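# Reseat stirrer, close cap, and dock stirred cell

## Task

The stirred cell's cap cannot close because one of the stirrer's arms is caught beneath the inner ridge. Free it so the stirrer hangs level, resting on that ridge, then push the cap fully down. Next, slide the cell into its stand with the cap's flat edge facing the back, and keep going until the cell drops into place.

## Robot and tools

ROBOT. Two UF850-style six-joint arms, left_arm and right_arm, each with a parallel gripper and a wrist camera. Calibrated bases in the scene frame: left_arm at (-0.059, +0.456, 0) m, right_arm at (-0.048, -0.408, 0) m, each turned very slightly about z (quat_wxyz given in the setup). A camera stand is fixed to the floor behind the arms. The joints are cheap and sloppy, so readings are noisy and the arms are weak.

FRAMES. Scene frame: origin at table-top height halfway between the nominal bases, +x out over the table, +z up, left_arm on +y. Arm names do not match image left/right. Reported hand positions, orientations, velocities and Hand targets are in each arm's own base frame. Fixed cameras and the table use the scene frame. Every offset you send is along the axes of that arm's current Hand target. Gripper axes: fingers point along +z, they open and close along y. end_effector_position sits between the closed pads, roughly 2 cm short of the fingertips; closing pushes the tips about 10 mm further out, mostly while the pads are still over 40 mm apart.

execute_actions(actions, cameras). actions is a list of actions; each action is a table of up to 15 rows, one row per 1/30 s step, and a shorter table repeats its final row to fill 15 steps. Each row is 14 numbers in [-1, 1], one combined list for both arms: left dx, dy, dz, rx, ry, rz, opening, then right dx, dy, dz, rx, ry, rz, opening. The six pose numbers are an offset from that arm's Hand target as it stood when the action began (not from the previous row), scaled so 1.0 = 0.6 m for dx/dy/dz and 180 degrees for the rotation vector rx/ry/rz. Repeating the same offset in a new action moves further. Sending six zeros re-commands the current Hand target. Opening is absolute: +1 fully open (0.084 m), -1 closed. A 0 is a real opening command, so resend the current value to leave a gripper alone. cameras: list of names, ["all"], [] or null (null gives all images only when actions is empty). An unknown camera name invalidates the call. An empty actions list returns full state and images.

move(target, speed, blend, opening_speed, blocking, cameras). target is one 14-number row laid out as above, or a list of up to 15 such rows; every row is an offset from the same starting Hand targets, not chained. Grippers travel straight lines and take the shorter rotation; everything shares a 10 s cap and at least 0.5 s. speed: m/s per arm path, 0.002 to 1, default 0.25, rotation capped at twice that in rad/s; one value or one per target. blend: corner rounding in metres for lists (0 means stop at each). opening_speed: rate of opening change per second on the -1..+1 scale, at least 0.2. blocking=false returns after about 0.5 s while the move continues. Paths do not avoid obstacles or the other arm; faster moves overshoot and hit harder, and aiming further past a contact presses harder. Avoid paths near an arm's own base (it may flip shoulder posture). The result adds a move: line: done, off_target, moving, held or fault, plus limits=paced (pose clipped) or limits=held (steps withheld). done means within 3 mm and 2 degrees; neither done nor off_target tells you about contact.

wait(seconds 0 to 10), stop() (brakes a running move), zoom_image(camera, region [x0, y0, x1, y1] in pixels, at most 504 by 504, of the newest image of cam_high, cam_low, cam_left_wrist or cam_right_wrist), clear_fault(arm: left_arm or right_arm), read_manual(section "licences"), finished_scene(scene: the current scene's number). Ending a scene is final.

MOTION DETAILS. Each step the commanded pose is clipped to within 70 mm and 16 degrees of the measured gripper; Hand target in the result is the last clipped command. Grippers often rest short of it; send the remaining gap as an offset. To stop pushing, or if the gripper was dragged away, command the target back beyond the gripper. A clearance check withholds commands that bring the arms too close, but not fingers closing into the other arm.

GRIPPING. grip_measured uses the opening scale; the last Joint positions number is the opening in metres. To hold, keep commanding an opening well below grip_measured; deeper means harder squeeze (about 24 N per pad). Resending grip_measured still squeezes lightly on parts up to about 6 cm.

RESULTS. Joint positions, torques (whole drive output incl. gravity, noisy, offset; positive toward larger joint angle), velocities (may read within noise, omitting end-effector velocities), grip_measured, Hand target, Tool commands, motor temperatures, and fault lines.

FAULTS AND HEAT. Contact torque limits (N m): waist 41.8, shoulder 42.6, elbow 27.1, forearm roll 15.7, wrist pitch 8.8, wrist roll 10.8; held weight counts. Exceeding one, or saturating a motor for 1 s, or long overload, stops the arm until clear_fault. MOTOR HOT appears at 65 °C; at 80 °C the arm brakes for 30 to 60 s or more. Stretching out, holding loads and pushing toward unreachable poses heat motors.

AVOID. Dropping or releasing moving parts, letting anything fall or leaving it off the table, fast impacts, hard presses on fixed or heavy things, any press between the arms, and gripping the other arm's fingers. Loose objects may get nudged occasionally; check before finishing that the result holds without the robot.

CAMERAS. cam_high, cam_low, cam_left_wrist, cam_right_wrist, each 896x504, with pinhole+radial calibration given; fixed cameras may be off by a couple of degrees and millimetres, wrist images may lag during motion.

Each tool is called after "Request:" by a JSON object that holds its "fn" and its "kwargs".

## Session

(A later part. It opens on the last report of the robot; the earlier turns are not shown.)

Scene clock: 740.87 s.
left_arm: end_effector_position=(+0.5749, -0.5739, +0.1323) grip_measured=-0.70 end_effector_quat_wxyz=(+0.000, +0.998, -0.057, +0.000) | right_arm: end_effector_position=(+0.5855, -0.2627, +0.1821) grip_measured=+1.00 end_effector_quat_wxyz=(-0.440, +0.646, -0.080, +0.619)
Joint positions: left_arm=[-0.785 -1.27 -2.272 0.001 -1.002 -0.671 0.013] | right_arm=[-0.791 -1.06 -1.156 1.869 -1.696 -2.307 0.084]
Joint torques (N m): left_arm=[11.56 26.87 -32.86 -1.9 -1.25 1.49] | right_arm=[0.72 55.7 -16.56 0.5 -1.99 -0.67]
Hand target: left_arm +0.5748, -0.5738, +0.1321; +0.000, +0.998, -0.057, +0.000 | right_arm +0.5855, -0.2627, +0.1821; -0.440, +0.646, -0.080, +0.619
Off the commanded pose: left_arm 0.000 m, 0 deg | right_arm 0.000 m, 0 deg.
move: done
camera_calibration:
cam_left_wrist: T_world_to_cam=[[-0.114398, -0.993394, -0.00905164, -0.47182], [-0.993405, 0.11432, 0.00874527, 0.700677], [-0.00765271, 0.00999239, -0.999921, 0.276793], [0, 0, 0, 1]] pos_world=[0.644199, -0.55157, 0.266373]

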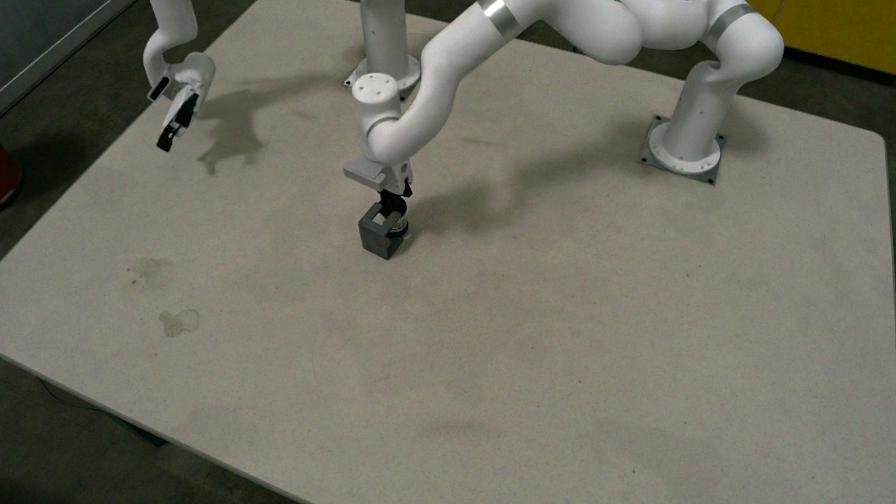

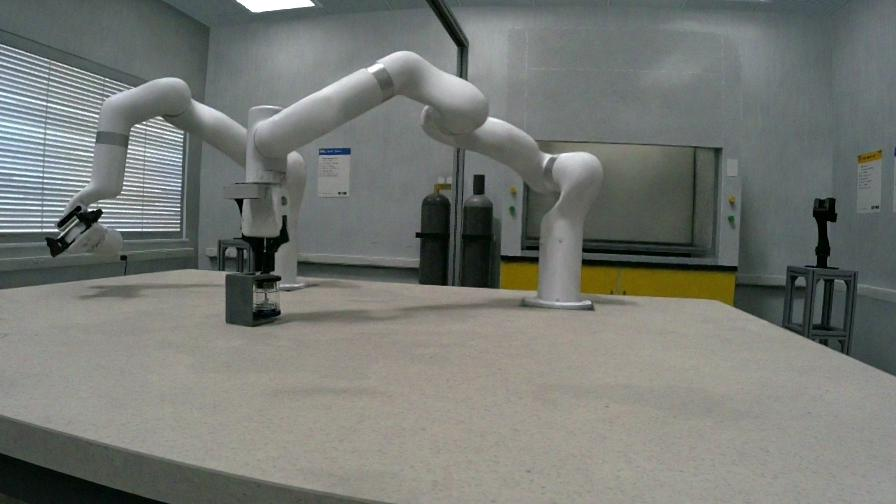

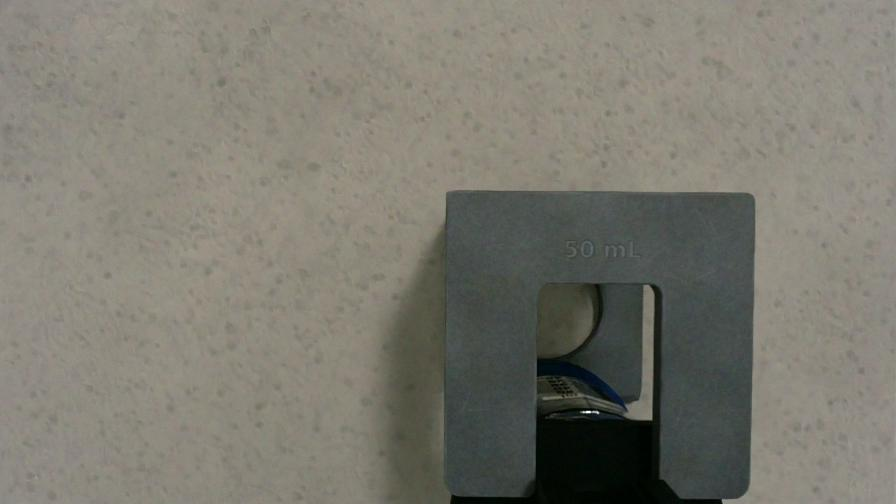

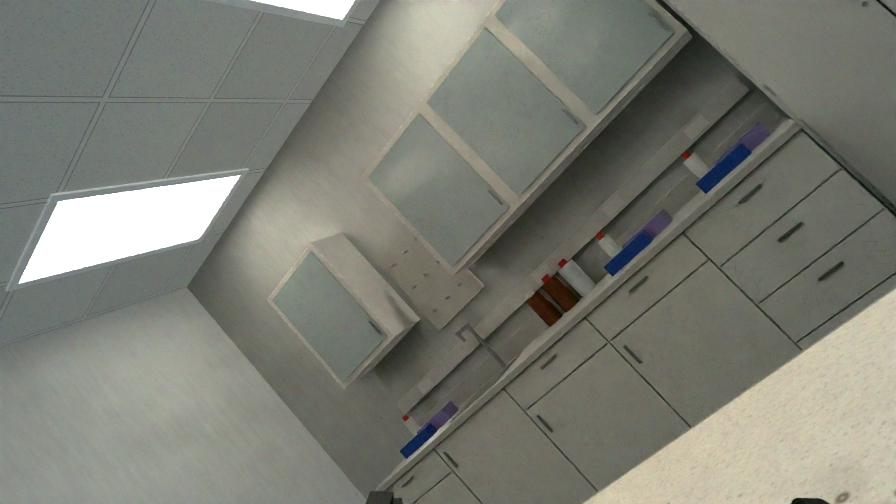

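Request:
{"fn": "move", "kwargs": {"target": [[0,0.0015,0,0,0,0,-1,0,0,0,0,0,0,1],[0.05,-0.0045,0,0,0,0,-1,0,0,0,0,0,0,1]], "speed": 0.03, "cameras": ["all"]}}

Request:
{"fn": "zoom_image", "kwargs": {"camera": "cam_low", "region": [220, 260, 310, 335]}}

Request:
{"fn": "zoom_image", "kwargs": {"camera": "cam_high", "region": [340, 170, 430, 270]}}

Scene clock: 748.60 s.
left_arm: end_effector_position=(+0.6051, -0.5747, +0.1330) grip_measured=-0.70 end_effector_quat_wxyz=(+0.000, +0.998, -0.057, +0.001) | right_arm: end_effector_position=(+0.5855, -0.2627, +0.1821) grip_measured=+1.00 end_effector_quat_wxyz=(-0.440, +0.646, -0.080, +0.619)
Joint positions: left_arm=[-0.76 -1.413 -2.539 0.001 -1.125 -0.646 0.013] | right_arm=[-0.791 -1.06 -1.156 1.869 -1.696 -2.307 0.084]
Joint torques (N m): left_arm=[14.43 21.14 -26.86 -1.32 -0.48 1.43] | right_arm=[0.73 56.49 -16.03 -0.01 -2.01 -0.58]
Hand target: left_arm +0.6050, -0.5746, +0.1321; +0.000, +0.998, -0.057, +0.000 | right_arm +0.5855, -0.2627, +0.1821; -0.440, +0.646, -0.080, +0.619
Off the commanded pose: left_arm 0.001 m, 0 deg | right_arm 0.000 m, 0 deg.
move: done
camera_calibration:
cam_left_wrist: T_world_to_cam=[[-0.114389, -0.993399, -0.00852434, -0.469203], [-0.993411, 0.114321, 0.00808059, 0.730932], [-0.00705274, 0.0093925, -0.999931, 0.276999], [0, 0, 0, 1]] pos_world=[0.674397, -0.552269, 0.267074]

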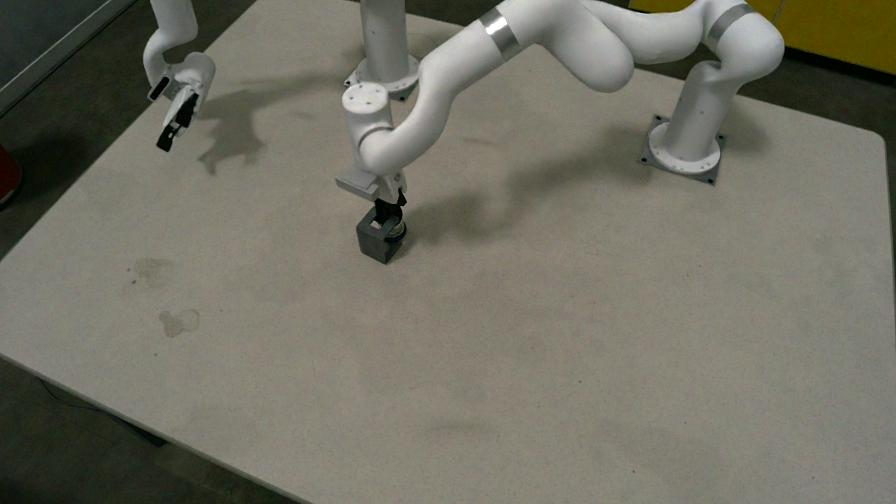

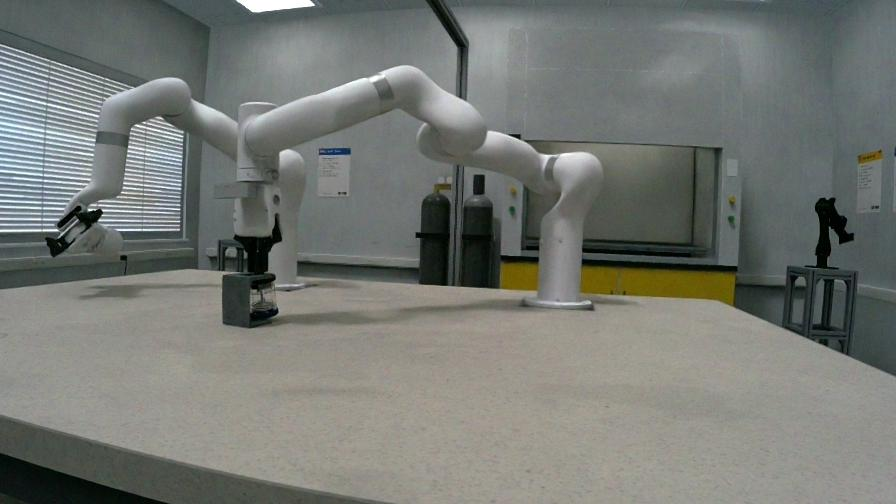

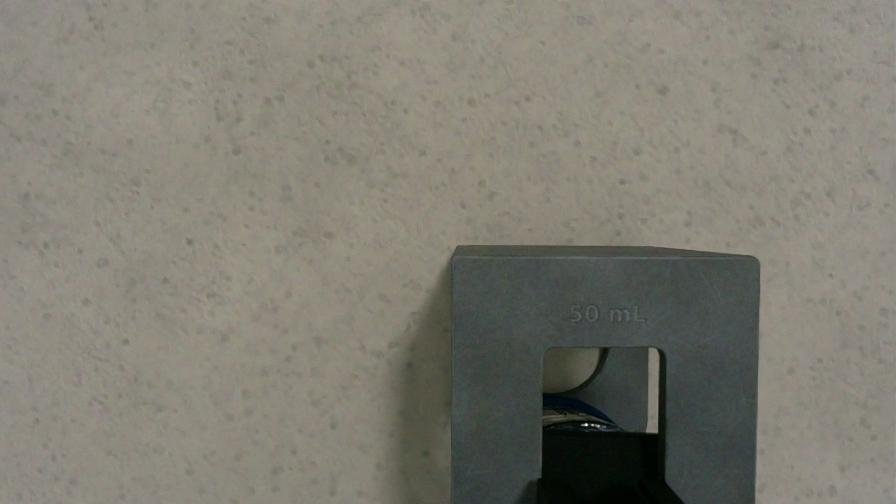

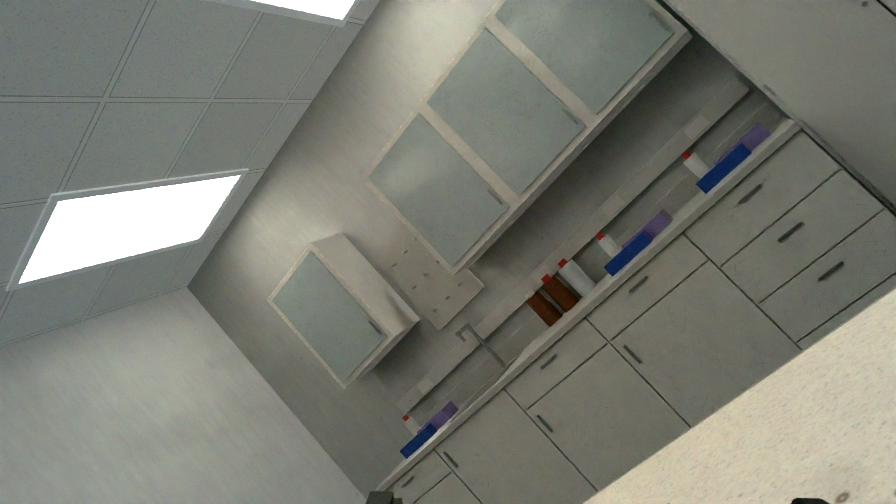

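Scaled by 5.600.

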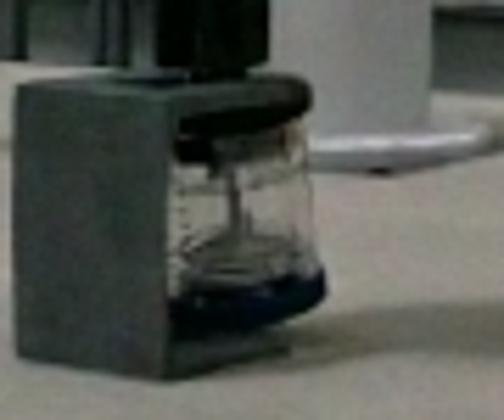

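Scaled by 5.040.

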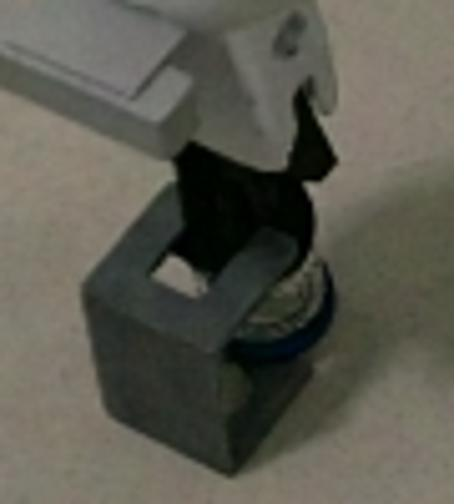

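Request:
{"fn": "move", "kwargs": {"target": [-0.06,0.003,0,0,0,0,-1,0,0,0,0,0,0,1], "speed": 0.03, "cameras": ["all"]}}

Request:
{"fn": "zoom_image", "kwargs": {"camera": "cam_low", "region": [200, 250, 340, 340]}}

Scene clock: 766.70 s.
left_arm: end_effector_position=(+0.5689, -0.5722, +0.1317) grip_measured=-0.70 end_effector_quat_wxyz=(+0.000, +0.998, -0.057, +0.000) | right_arm: end_effector_position=(+0.5855, -0.2627, +0.1821) grip_measured=+1.00 end_effector_quat_wxyz=(-0.440, +0.646, -0.080, +0.619)
Joint positions: left_arm=[-0.788 -1.246 -2.226 0.001 -0.981 -0.675 0.013] | right_arm=[-0.791 -1.06 -1.156 1.869 -1.696 -2.307 0.084]
Joint torques (N m): left_arm=[-8.52 86.97 -10.09 1.17 1.78 -1.44] | right_arm=[0.43 56.35 -16.8 0.46 -2.01 -0.64]
Hand target: left_arm +0.5690, -0.5723, +0.1321; +0.000, +0.998, -0.057, +0.000 | right_arm +0.5855, -0.2627, +0.1821; -0.440, +0.646, -0.080, +0.619
Off the commanded pose: left_arm 0.000 m, 0 deg | right_arm 0.000 m, 0 deg.
move: done
camera_calibration:
cam_left_wrist: T_world_to_cam=[[-0.114307, -0.993401, -0.00938104, -0.470787], [-0.993411, 0.11422, 0.00938583, 0.694406], [-0.00825239, 0.0103921, -0.999912, 0.276731], [0, 0, 0, 1]] pos_world=[0.6383, -0.549871, 0.265772]

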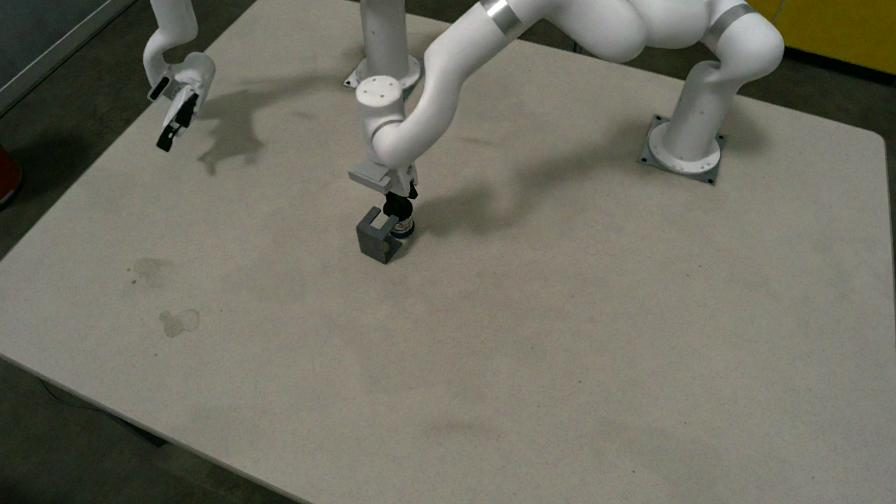

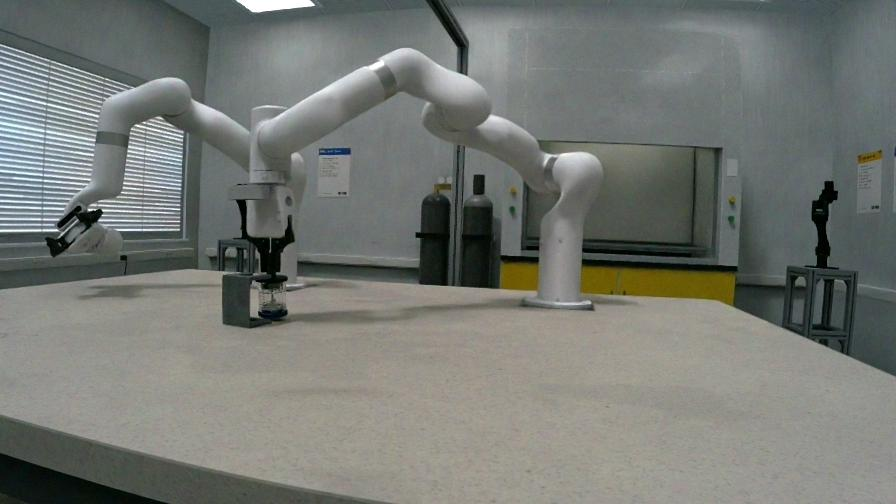

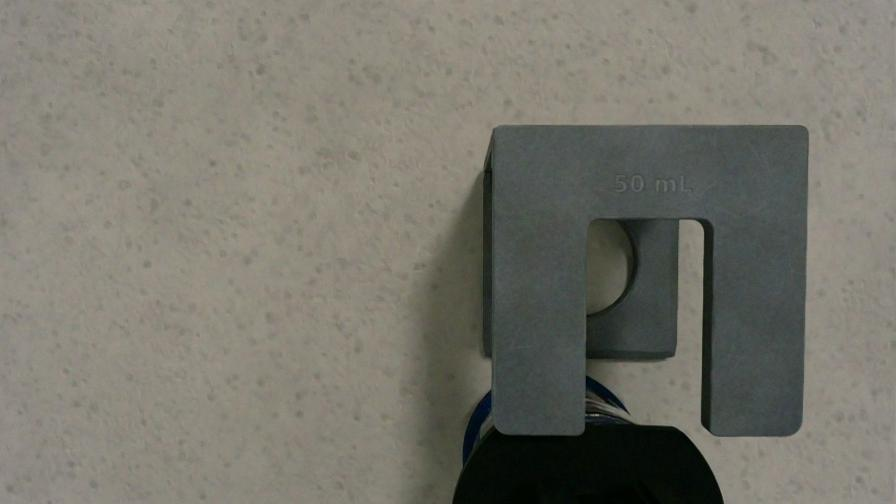

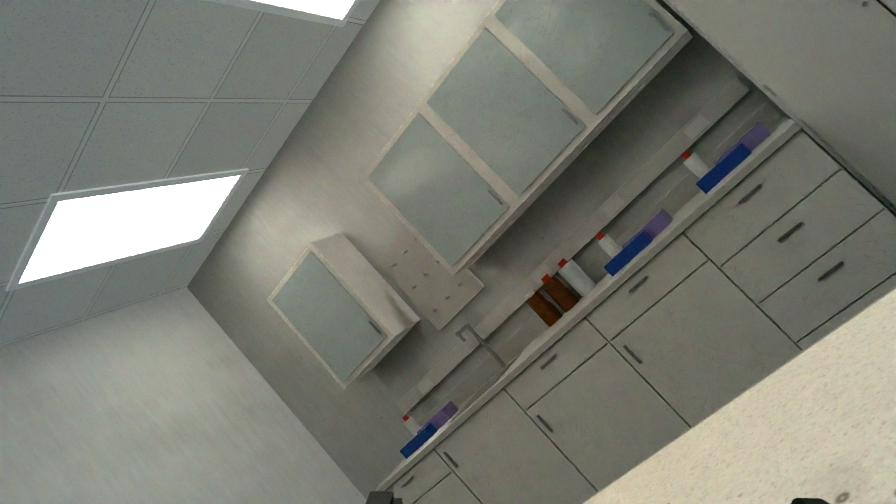

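Scaled by 3.600.

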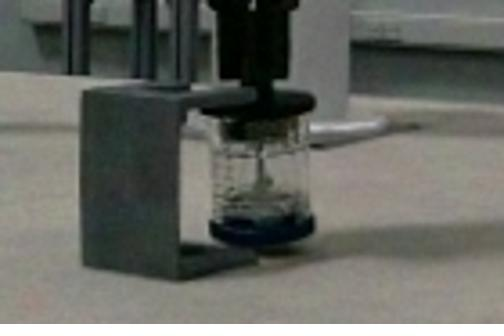

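Request:
{"fn": "move", "kwargs": {"target": [[0,0.018,-0.0025,0,0,0,-1,0,0,0,0,0,0,1],[0.025,0.015,-0.0025,0,0,0,-1,0,0,0,0,0,0,1]], "speed": 0.03, "cameras": ["all"]}}

Request:
{"fn": "zoom_image", "kwargs": {"camera": "cam_low", "region": [200, 250, 340, 340]}}

Request:
{"fn": "zoom_image", "kwargs": {"camera": "cam_high", "region": [340, 180, 450, 280]}}

Scene clock: 782.07 s.
left_arm: end_effector_position=(+0.5829, -0.5829, +0.1336) grip_measured=-0.70 end_effector_quat_wxyz=(+0.000, +0.998, -0.057, +0.000) | right_arm: end_effector_position=(+0.5855, -0.2627, +0.1821) grip_measured=+1.00 end_effector_quat_wxyz=(-0.440, +0.646, -0.080, +0.619)
Joint positions: left_arm=[-0.786 -1.335 -2.397 0.001 -1.061 -0.672 0.013] | right_arm=[-0.791 -1.06 -1.156 1.869 -1.696 -2.307 0.084]
Joint torques (N m): left_arm=[7.71 29.93 -34.45 2.08 -1.59 1.15] | right_arm=[0.64 56.62 -16.08 0.57 -2.07 -0.63]
Hand target: left_arm +0.5829, -0.5829, +0.1336; +0.000, +0.998, -0.057, +0.000 | right_arm +0.5855, -0.2627, +0.1821; -0.440, +0.646, -0.080, +0.619
Off the commanded pose: left_arm 0.000 m, 0 deg | right_arm 0.000 m, 0 deg.
move: done
camera_calibration:
cam_left_wrist: T_world_to_cam=[[-0.1144, -0.993393, -0.00913952, -0.479808], [-0.993405, 0.11432, 0.00885604, 0.709611], [-0.0077527, 0.0100924, -0.999919, 0.278365], [0, 0, 0, 1]] pos_world=[0.652199, -0.56057, 0.267673]

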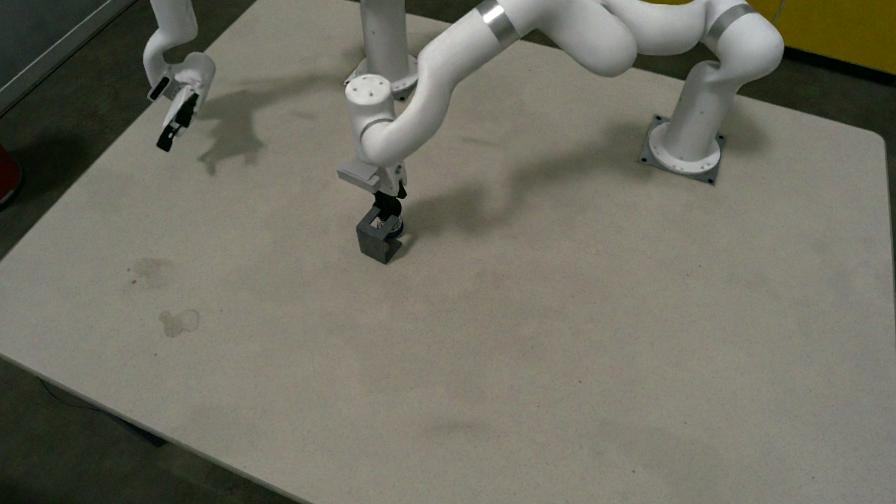

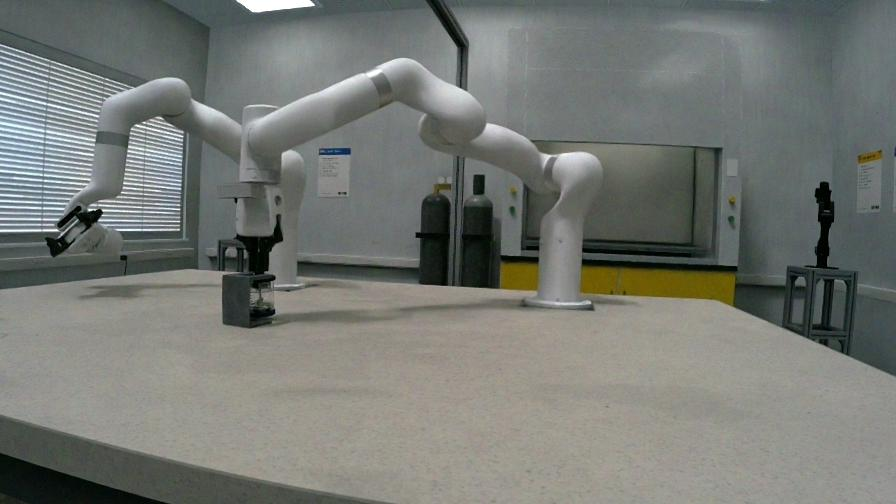

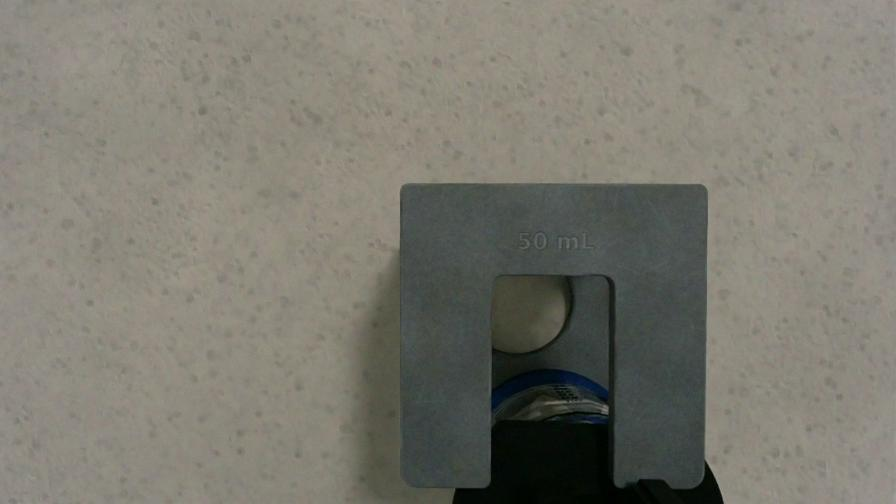

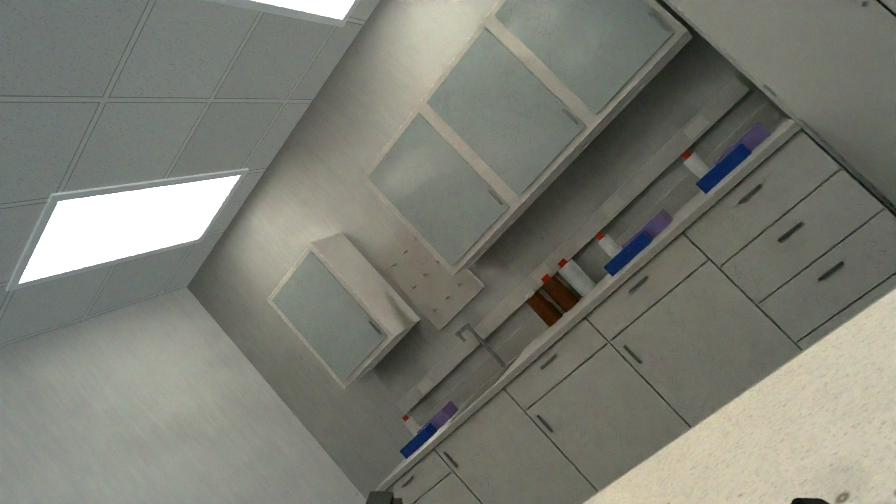

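Scaled by 3.600.

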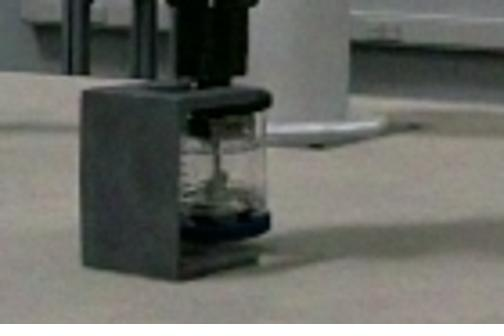

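Scaled by 4.582.

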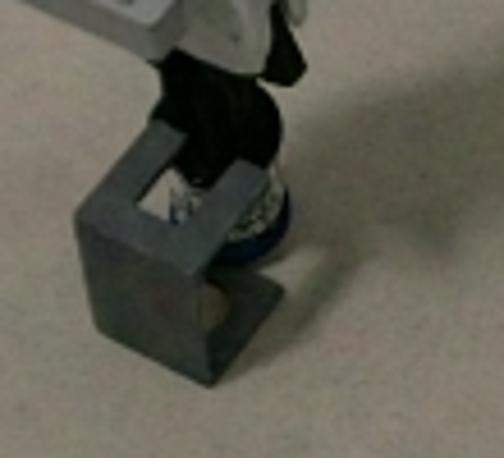

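Request:
{"fn": "move", "kwargs": {"target": [0,-0.009,0,0,0,0,-1,0,0,0,0,0,0,1], "speed": 0.03, "cameras": ["cam_left_wrist"]}}

Scene clock: 787.73 s.
left_arm: end_effector_position=(+0.5834, -0.5775, +0.1332) grip_measured=-0.70 end_effector_quat_wxyz=(+0.000, +0.998, -0.057, +0.000) | right_arm: end_effector_position=(+0.5855, -0.2627, +0.1821) grip_measured=+1.00 end_effector_quat_wxyz=(-0.440, +0.646, -0.080, +0.619)
Joint positions: left_arm=[-0.78 -1.316 -2.359 0.001 -1.044 -0.667 0.013] | right_arm=[-0.791 -1.06 -1.156 1.869 -1.696 -2.307 0.084]
Joint torques (N m): left_arm=[10.33 88.57 -11.03 -1.24 1.49 1.46] | right_arm=[-1.54 56.63 -16.39 0.29 -2.12 -0.61]
Hand target: left_arm +0.5835, -0.5775, +0.1336; +0.000, +0.998, -0.057, +0.000 | right_arm +0.5855, -0.2627, +0.1821; -0.440, +0.646, -0.080, +0.619
Off the commanded pose: left_arm 0.000 m, 0 deg | right_arm 0.000 m, 0 deg.
move: done
camera_calibration:
cam_left_wrist: T_world_to_cam=[[-0.114407, -0.993389, -0.00947959, -0.474283], [-0.9934, 0.114318, 0.00939849, 0.709447], [-0.00825266, 0.0104923, -0.999911, 0.278361], [0, 0, 0, 1]] pos_world=[0.6528, -0.555171, 0.267172]
Images, in order (width x height): cam_left_wrist 896x504.

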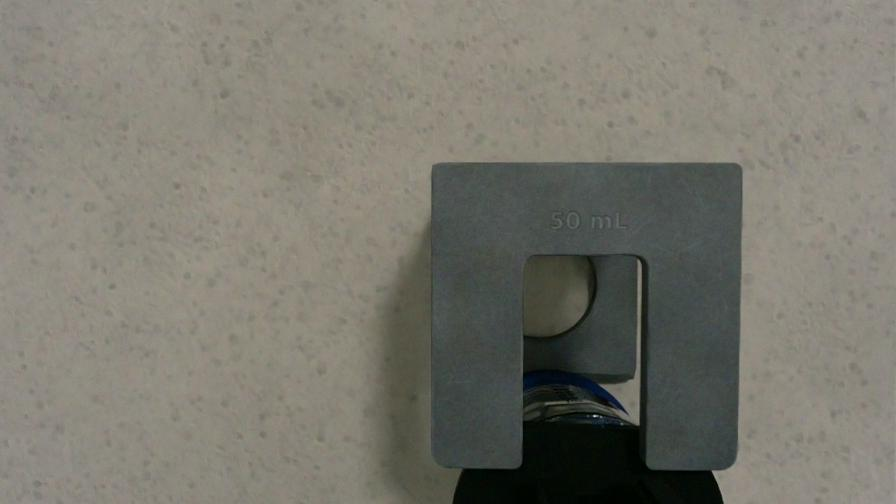

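Request:
{"fn": "move", "kwargs": {"target": [0.022,-0.007,-0.0005,0,0,0,-1,0,0,0,0,0,0,1], "speed": 0.03, "cameras": ["all"]}}

Request:
{"fn": "zoom_image", "kwargs": {"camera": "cam_low", "region": [200, 250, 340, 340]}}

Scene clock: 792.40 s.
left_arm: end_effector_position=(+0.5971, -0.5749, +0.1340) grip_measured=-0.70 end_effector_quat_wxyz=(+0.000, +0.998, -0.057, +0.000) | right_arm: end_effector_position=(+0.5855, -0.2627, +0.1821) grip_measured=+1.00 end_effector_quat_wxyz=(-0.440, +0.646, -0.080, +0.619)
Joint positions: left_arm=[-0.767 -1.366 -2.454 0.001 -1.088 -0.653 0.013] | right_arm=[-0.791 -1.06 -1.156 1.869 -1.696 -2.307 0.084]
Joint torques (N m): left_arm=[11.82 28.96 -33.84 -0.24 -1.5 1.46] | right_arm=[0.18 55.63 -16.52 0.19 -2.03 -0.58]
Hand target: left_arm +0.5971, -0.5749, +0.1339; +0.000, +0.998, -0.057, +0.000 | right_arm +0.5855, -0.2627, +0.1821; -0.440, +0.646, -0.080, +0.619
Off the commanded pose: left_arm 0.000 m, 0 deg | right_arm 0.000 m, 0 deg.
move: done
camera_calibration:
cam_left_wrist: T_world_to_cam=[[-0.114399, -0.993394, -0.00904019, -0.47026], [-0.993405, 0.11432, 0.00884461, 0.722803], [-0.00775271, 0.00999238, -0.99992, 0.278739], [0, 0, 0, 1]] pos_world=[0.666399, -0.55257, 0.268073]

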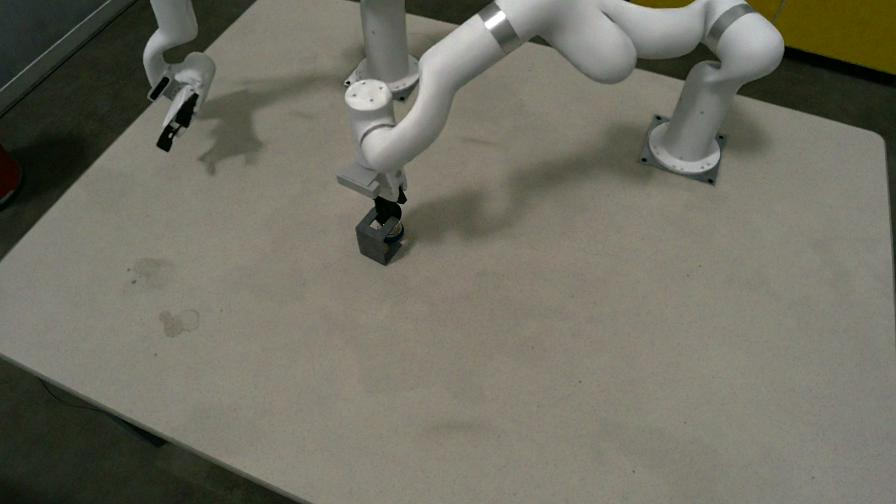

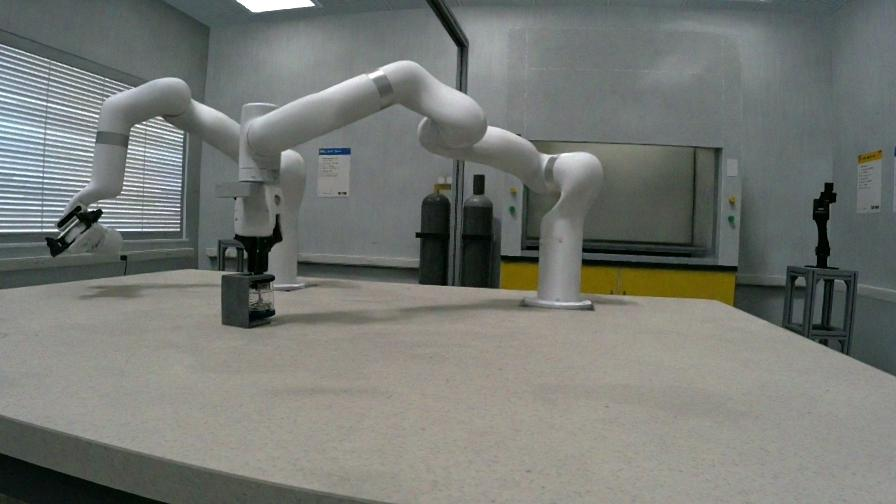

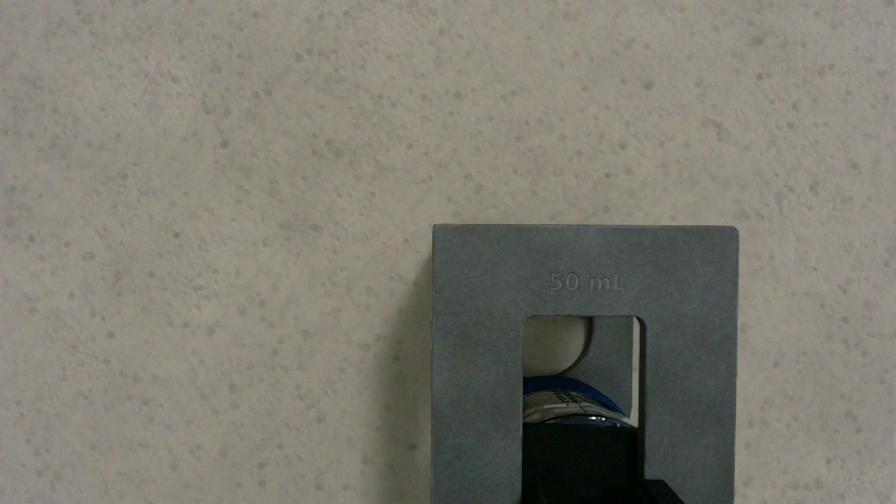

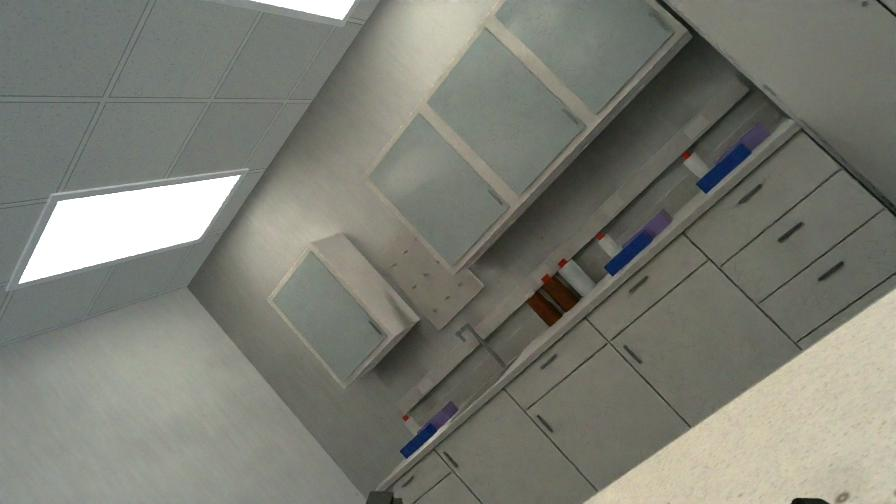

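Scaled by 3.600.

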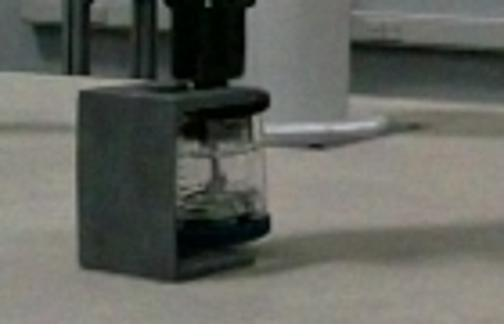

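Request:
{"fn": "move", "kwargs": {"target": [[0,-0.004,0.0015,0,0,0,-1,0,0,0,0,0,0,1],[0.02,-0.007,0.0015,0,0,0,-1,0,0,0,0,0,0,1]], "speed": 0.03, "cameras": ["all"]}}

Request:
{"fn": "zoom_image", "kwargs": {"camera": "cam_low", "region": [200, 250, 340, 340]}}

Scene clock: 801.13 s.
left_arm: end_effector_position=(+0.6095, -0.5721, +0.1333) grip_measured=-0.70 end_effector_quat_wxyz=(+0.000, +0.998, -0.057, +0.000) | right_arm: end_effector_position=(+0.5855, -0.2627, +0.1821) grip_measured=+1.00 end_effector_quat_wxyz=(-0.440, +0.646, -0.080, +0.619)
Joint positions: left_arm=[-0.754 -1.429 -2.569 0.001 -1.14 -0.641 0.013] | right_arm=[-0.791 -1.06 -1.156 1.869 -1.696 -2.307 0.084]
Joint torques (N m): left_arm=[12.1 27.39 -32.31 -1.26 -1.3 1.42] | right_arm=[0.47 55.92 -15.86 0.16 -2.21 -0.53]
Hand target: left_arm +0.6095, -0.5721, +0.1330; +0.000, +0.998, -0.057, +0.000 | right_arm +0.5855, -0.2627, +0.1821; -0.440, +0.646, -0.080, +0.619
Off the commanded pose: left_arm 0.000 m, 0 deg | right_arm 0.000 m, 0 deg.
move: done
camera_calibration:
cam_left_wrist: T_world_to_cam=[[-0.114396, -0.993396, -0.00887587, -0.466114], [-0.993407, 0.114321, 0.00852371, 0.734894], [-0.00745272, 0.00979243, -0.999924, 0.277795], [0, 0, 0, 1]] pos_world=[0.678798, -0.549769, 0.267373]

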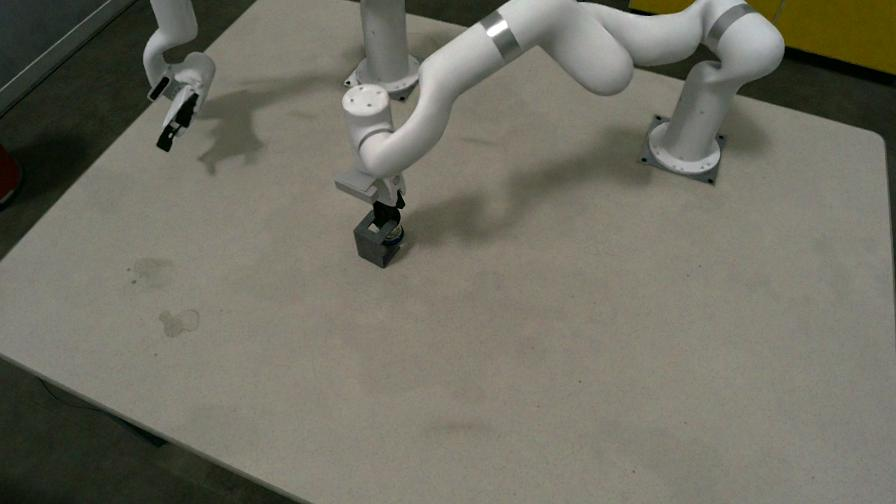

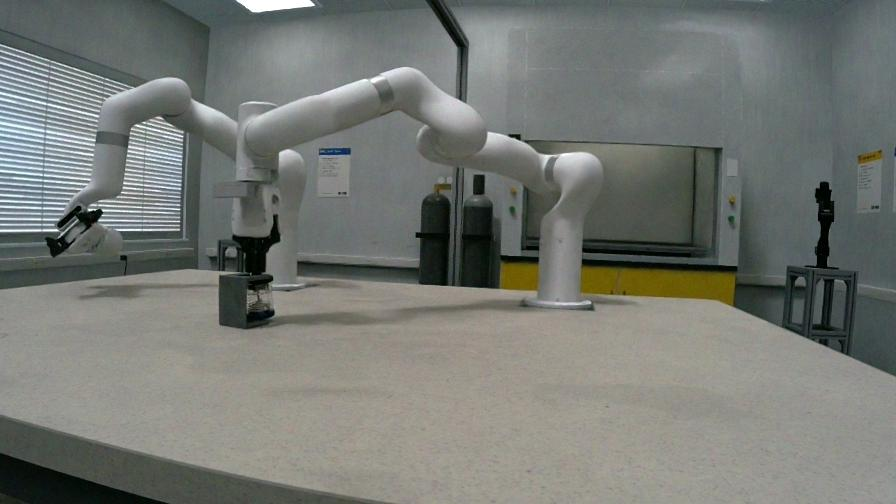

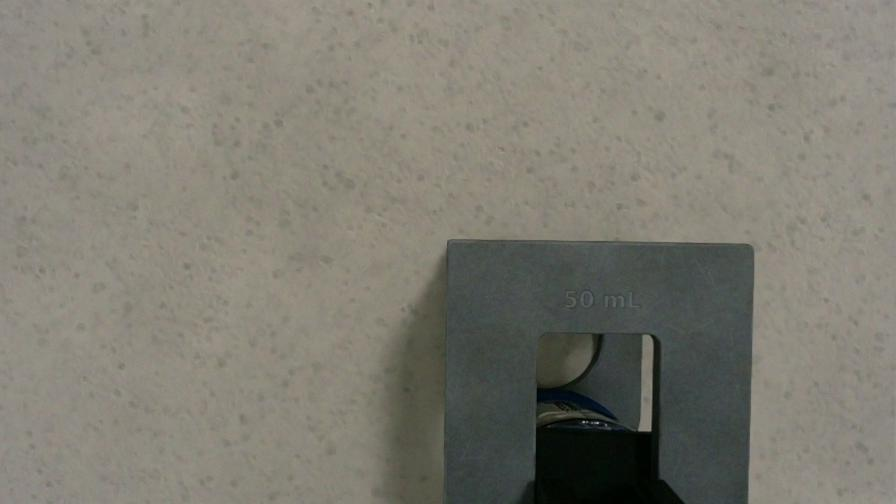

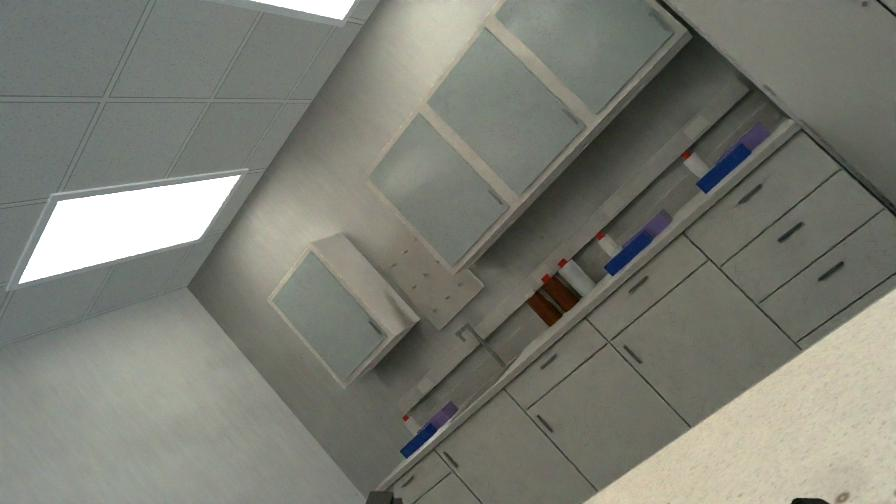

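Scaled by 3.600.

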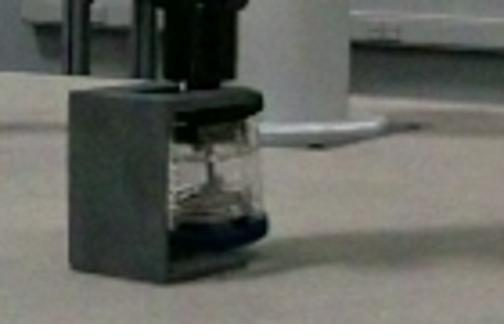

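Request:
{"fn": "move", "kwargs": {"target": [[-0.08,0.010,-0.001,0,0,0,-1,0,0,0,0,0,0,1],[-0.08,0.010,0.0148,0,0,0,-1,0,0,0,0,0,0,1]], "speed": [0.05,0.02], "cameras": ["cam_left_wrist","cam_low"]}}

Request:
{"fn": "zoom_image", "kwargs": {"camera": "cam_low", "region": [220, 250, 360, 340]}}

Scene clock: 810.70 s.
left_arm: end_effector_position=(+0.5612, -0.5727, +0.1248) grip_measured=-0.70 end_effector_quat_wxyz=(+0.000, +0.998, -0.057, +0.000) | right_arm: end_effector_position=(+0.5855, -0.2627, +0.1821) grip_measured=+1.00 end_effector_quat_wxyz=(-0.440, +0.646, -0.080, +0.619)
Joint positions: left_arm=[-0.796 -1.23 -2.182 0.001 -0.951 -0.682 0.013] | right_arm=[-0.791 -1.06 -1.156 1.869 -1.696 -2.307 0.084]
Joint torques (N m): left_arm=[-9.35 19.73 -9.6 3.71 2.49 -1.44] | right_arm=[1.07 56.85 -15.81 0.4 -2.15 -0.64]
Hand target: left_arm +0.5611, -0.5726, +0.1241; +0.000, +0.998, -0.057, +0.000 | right_arm +0.5855, -0.2627, +0.1821; -0.440, +0.646, -0.080, +0.619
Off the commanded pose: left_arm 0.001 m, 0 deg | right_arm 0.000 m, 0 deg.
move: done
camera_calibration:
cam_left_wrist: T_world_to_cam=[[-0.114394, -0.993397, -0.00868865, -0.472262], [-0.993408, 0.114322, 0.00840151, 0.687075], [-0.00735273, 0.00959246, -0.999927, 0.268769], [0, 0, 0, 1]] pos_world=[0.630498, -0.550269, 0.258874]
Images, in order (width x height): cam_low 896x504, cam_left_wrist 896x504.

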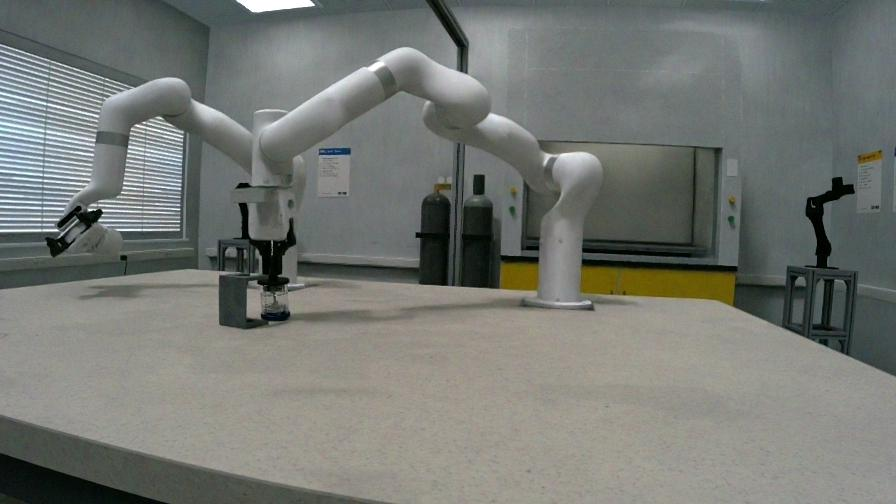

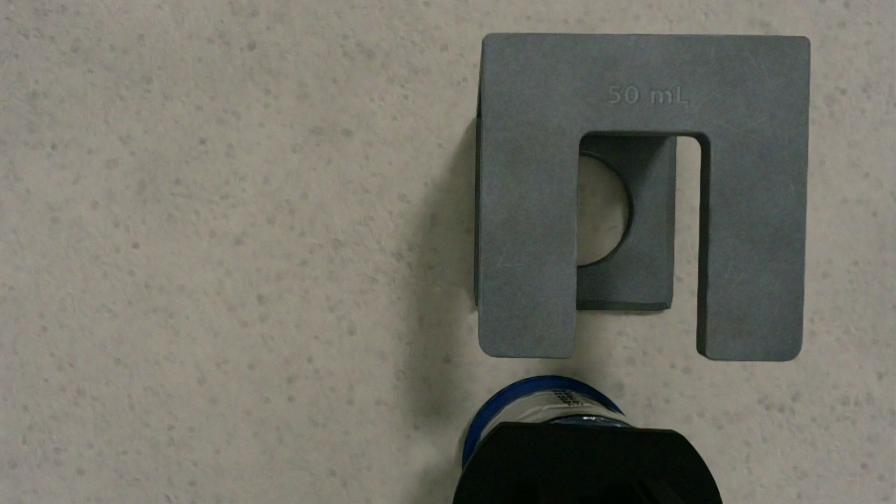

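Scaled by 3.600.

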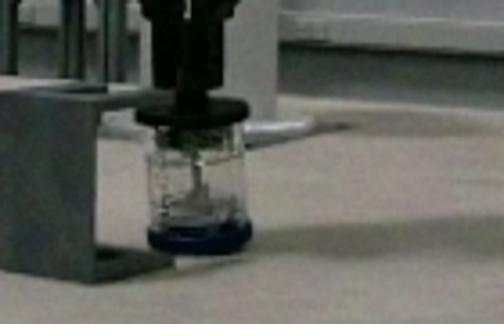

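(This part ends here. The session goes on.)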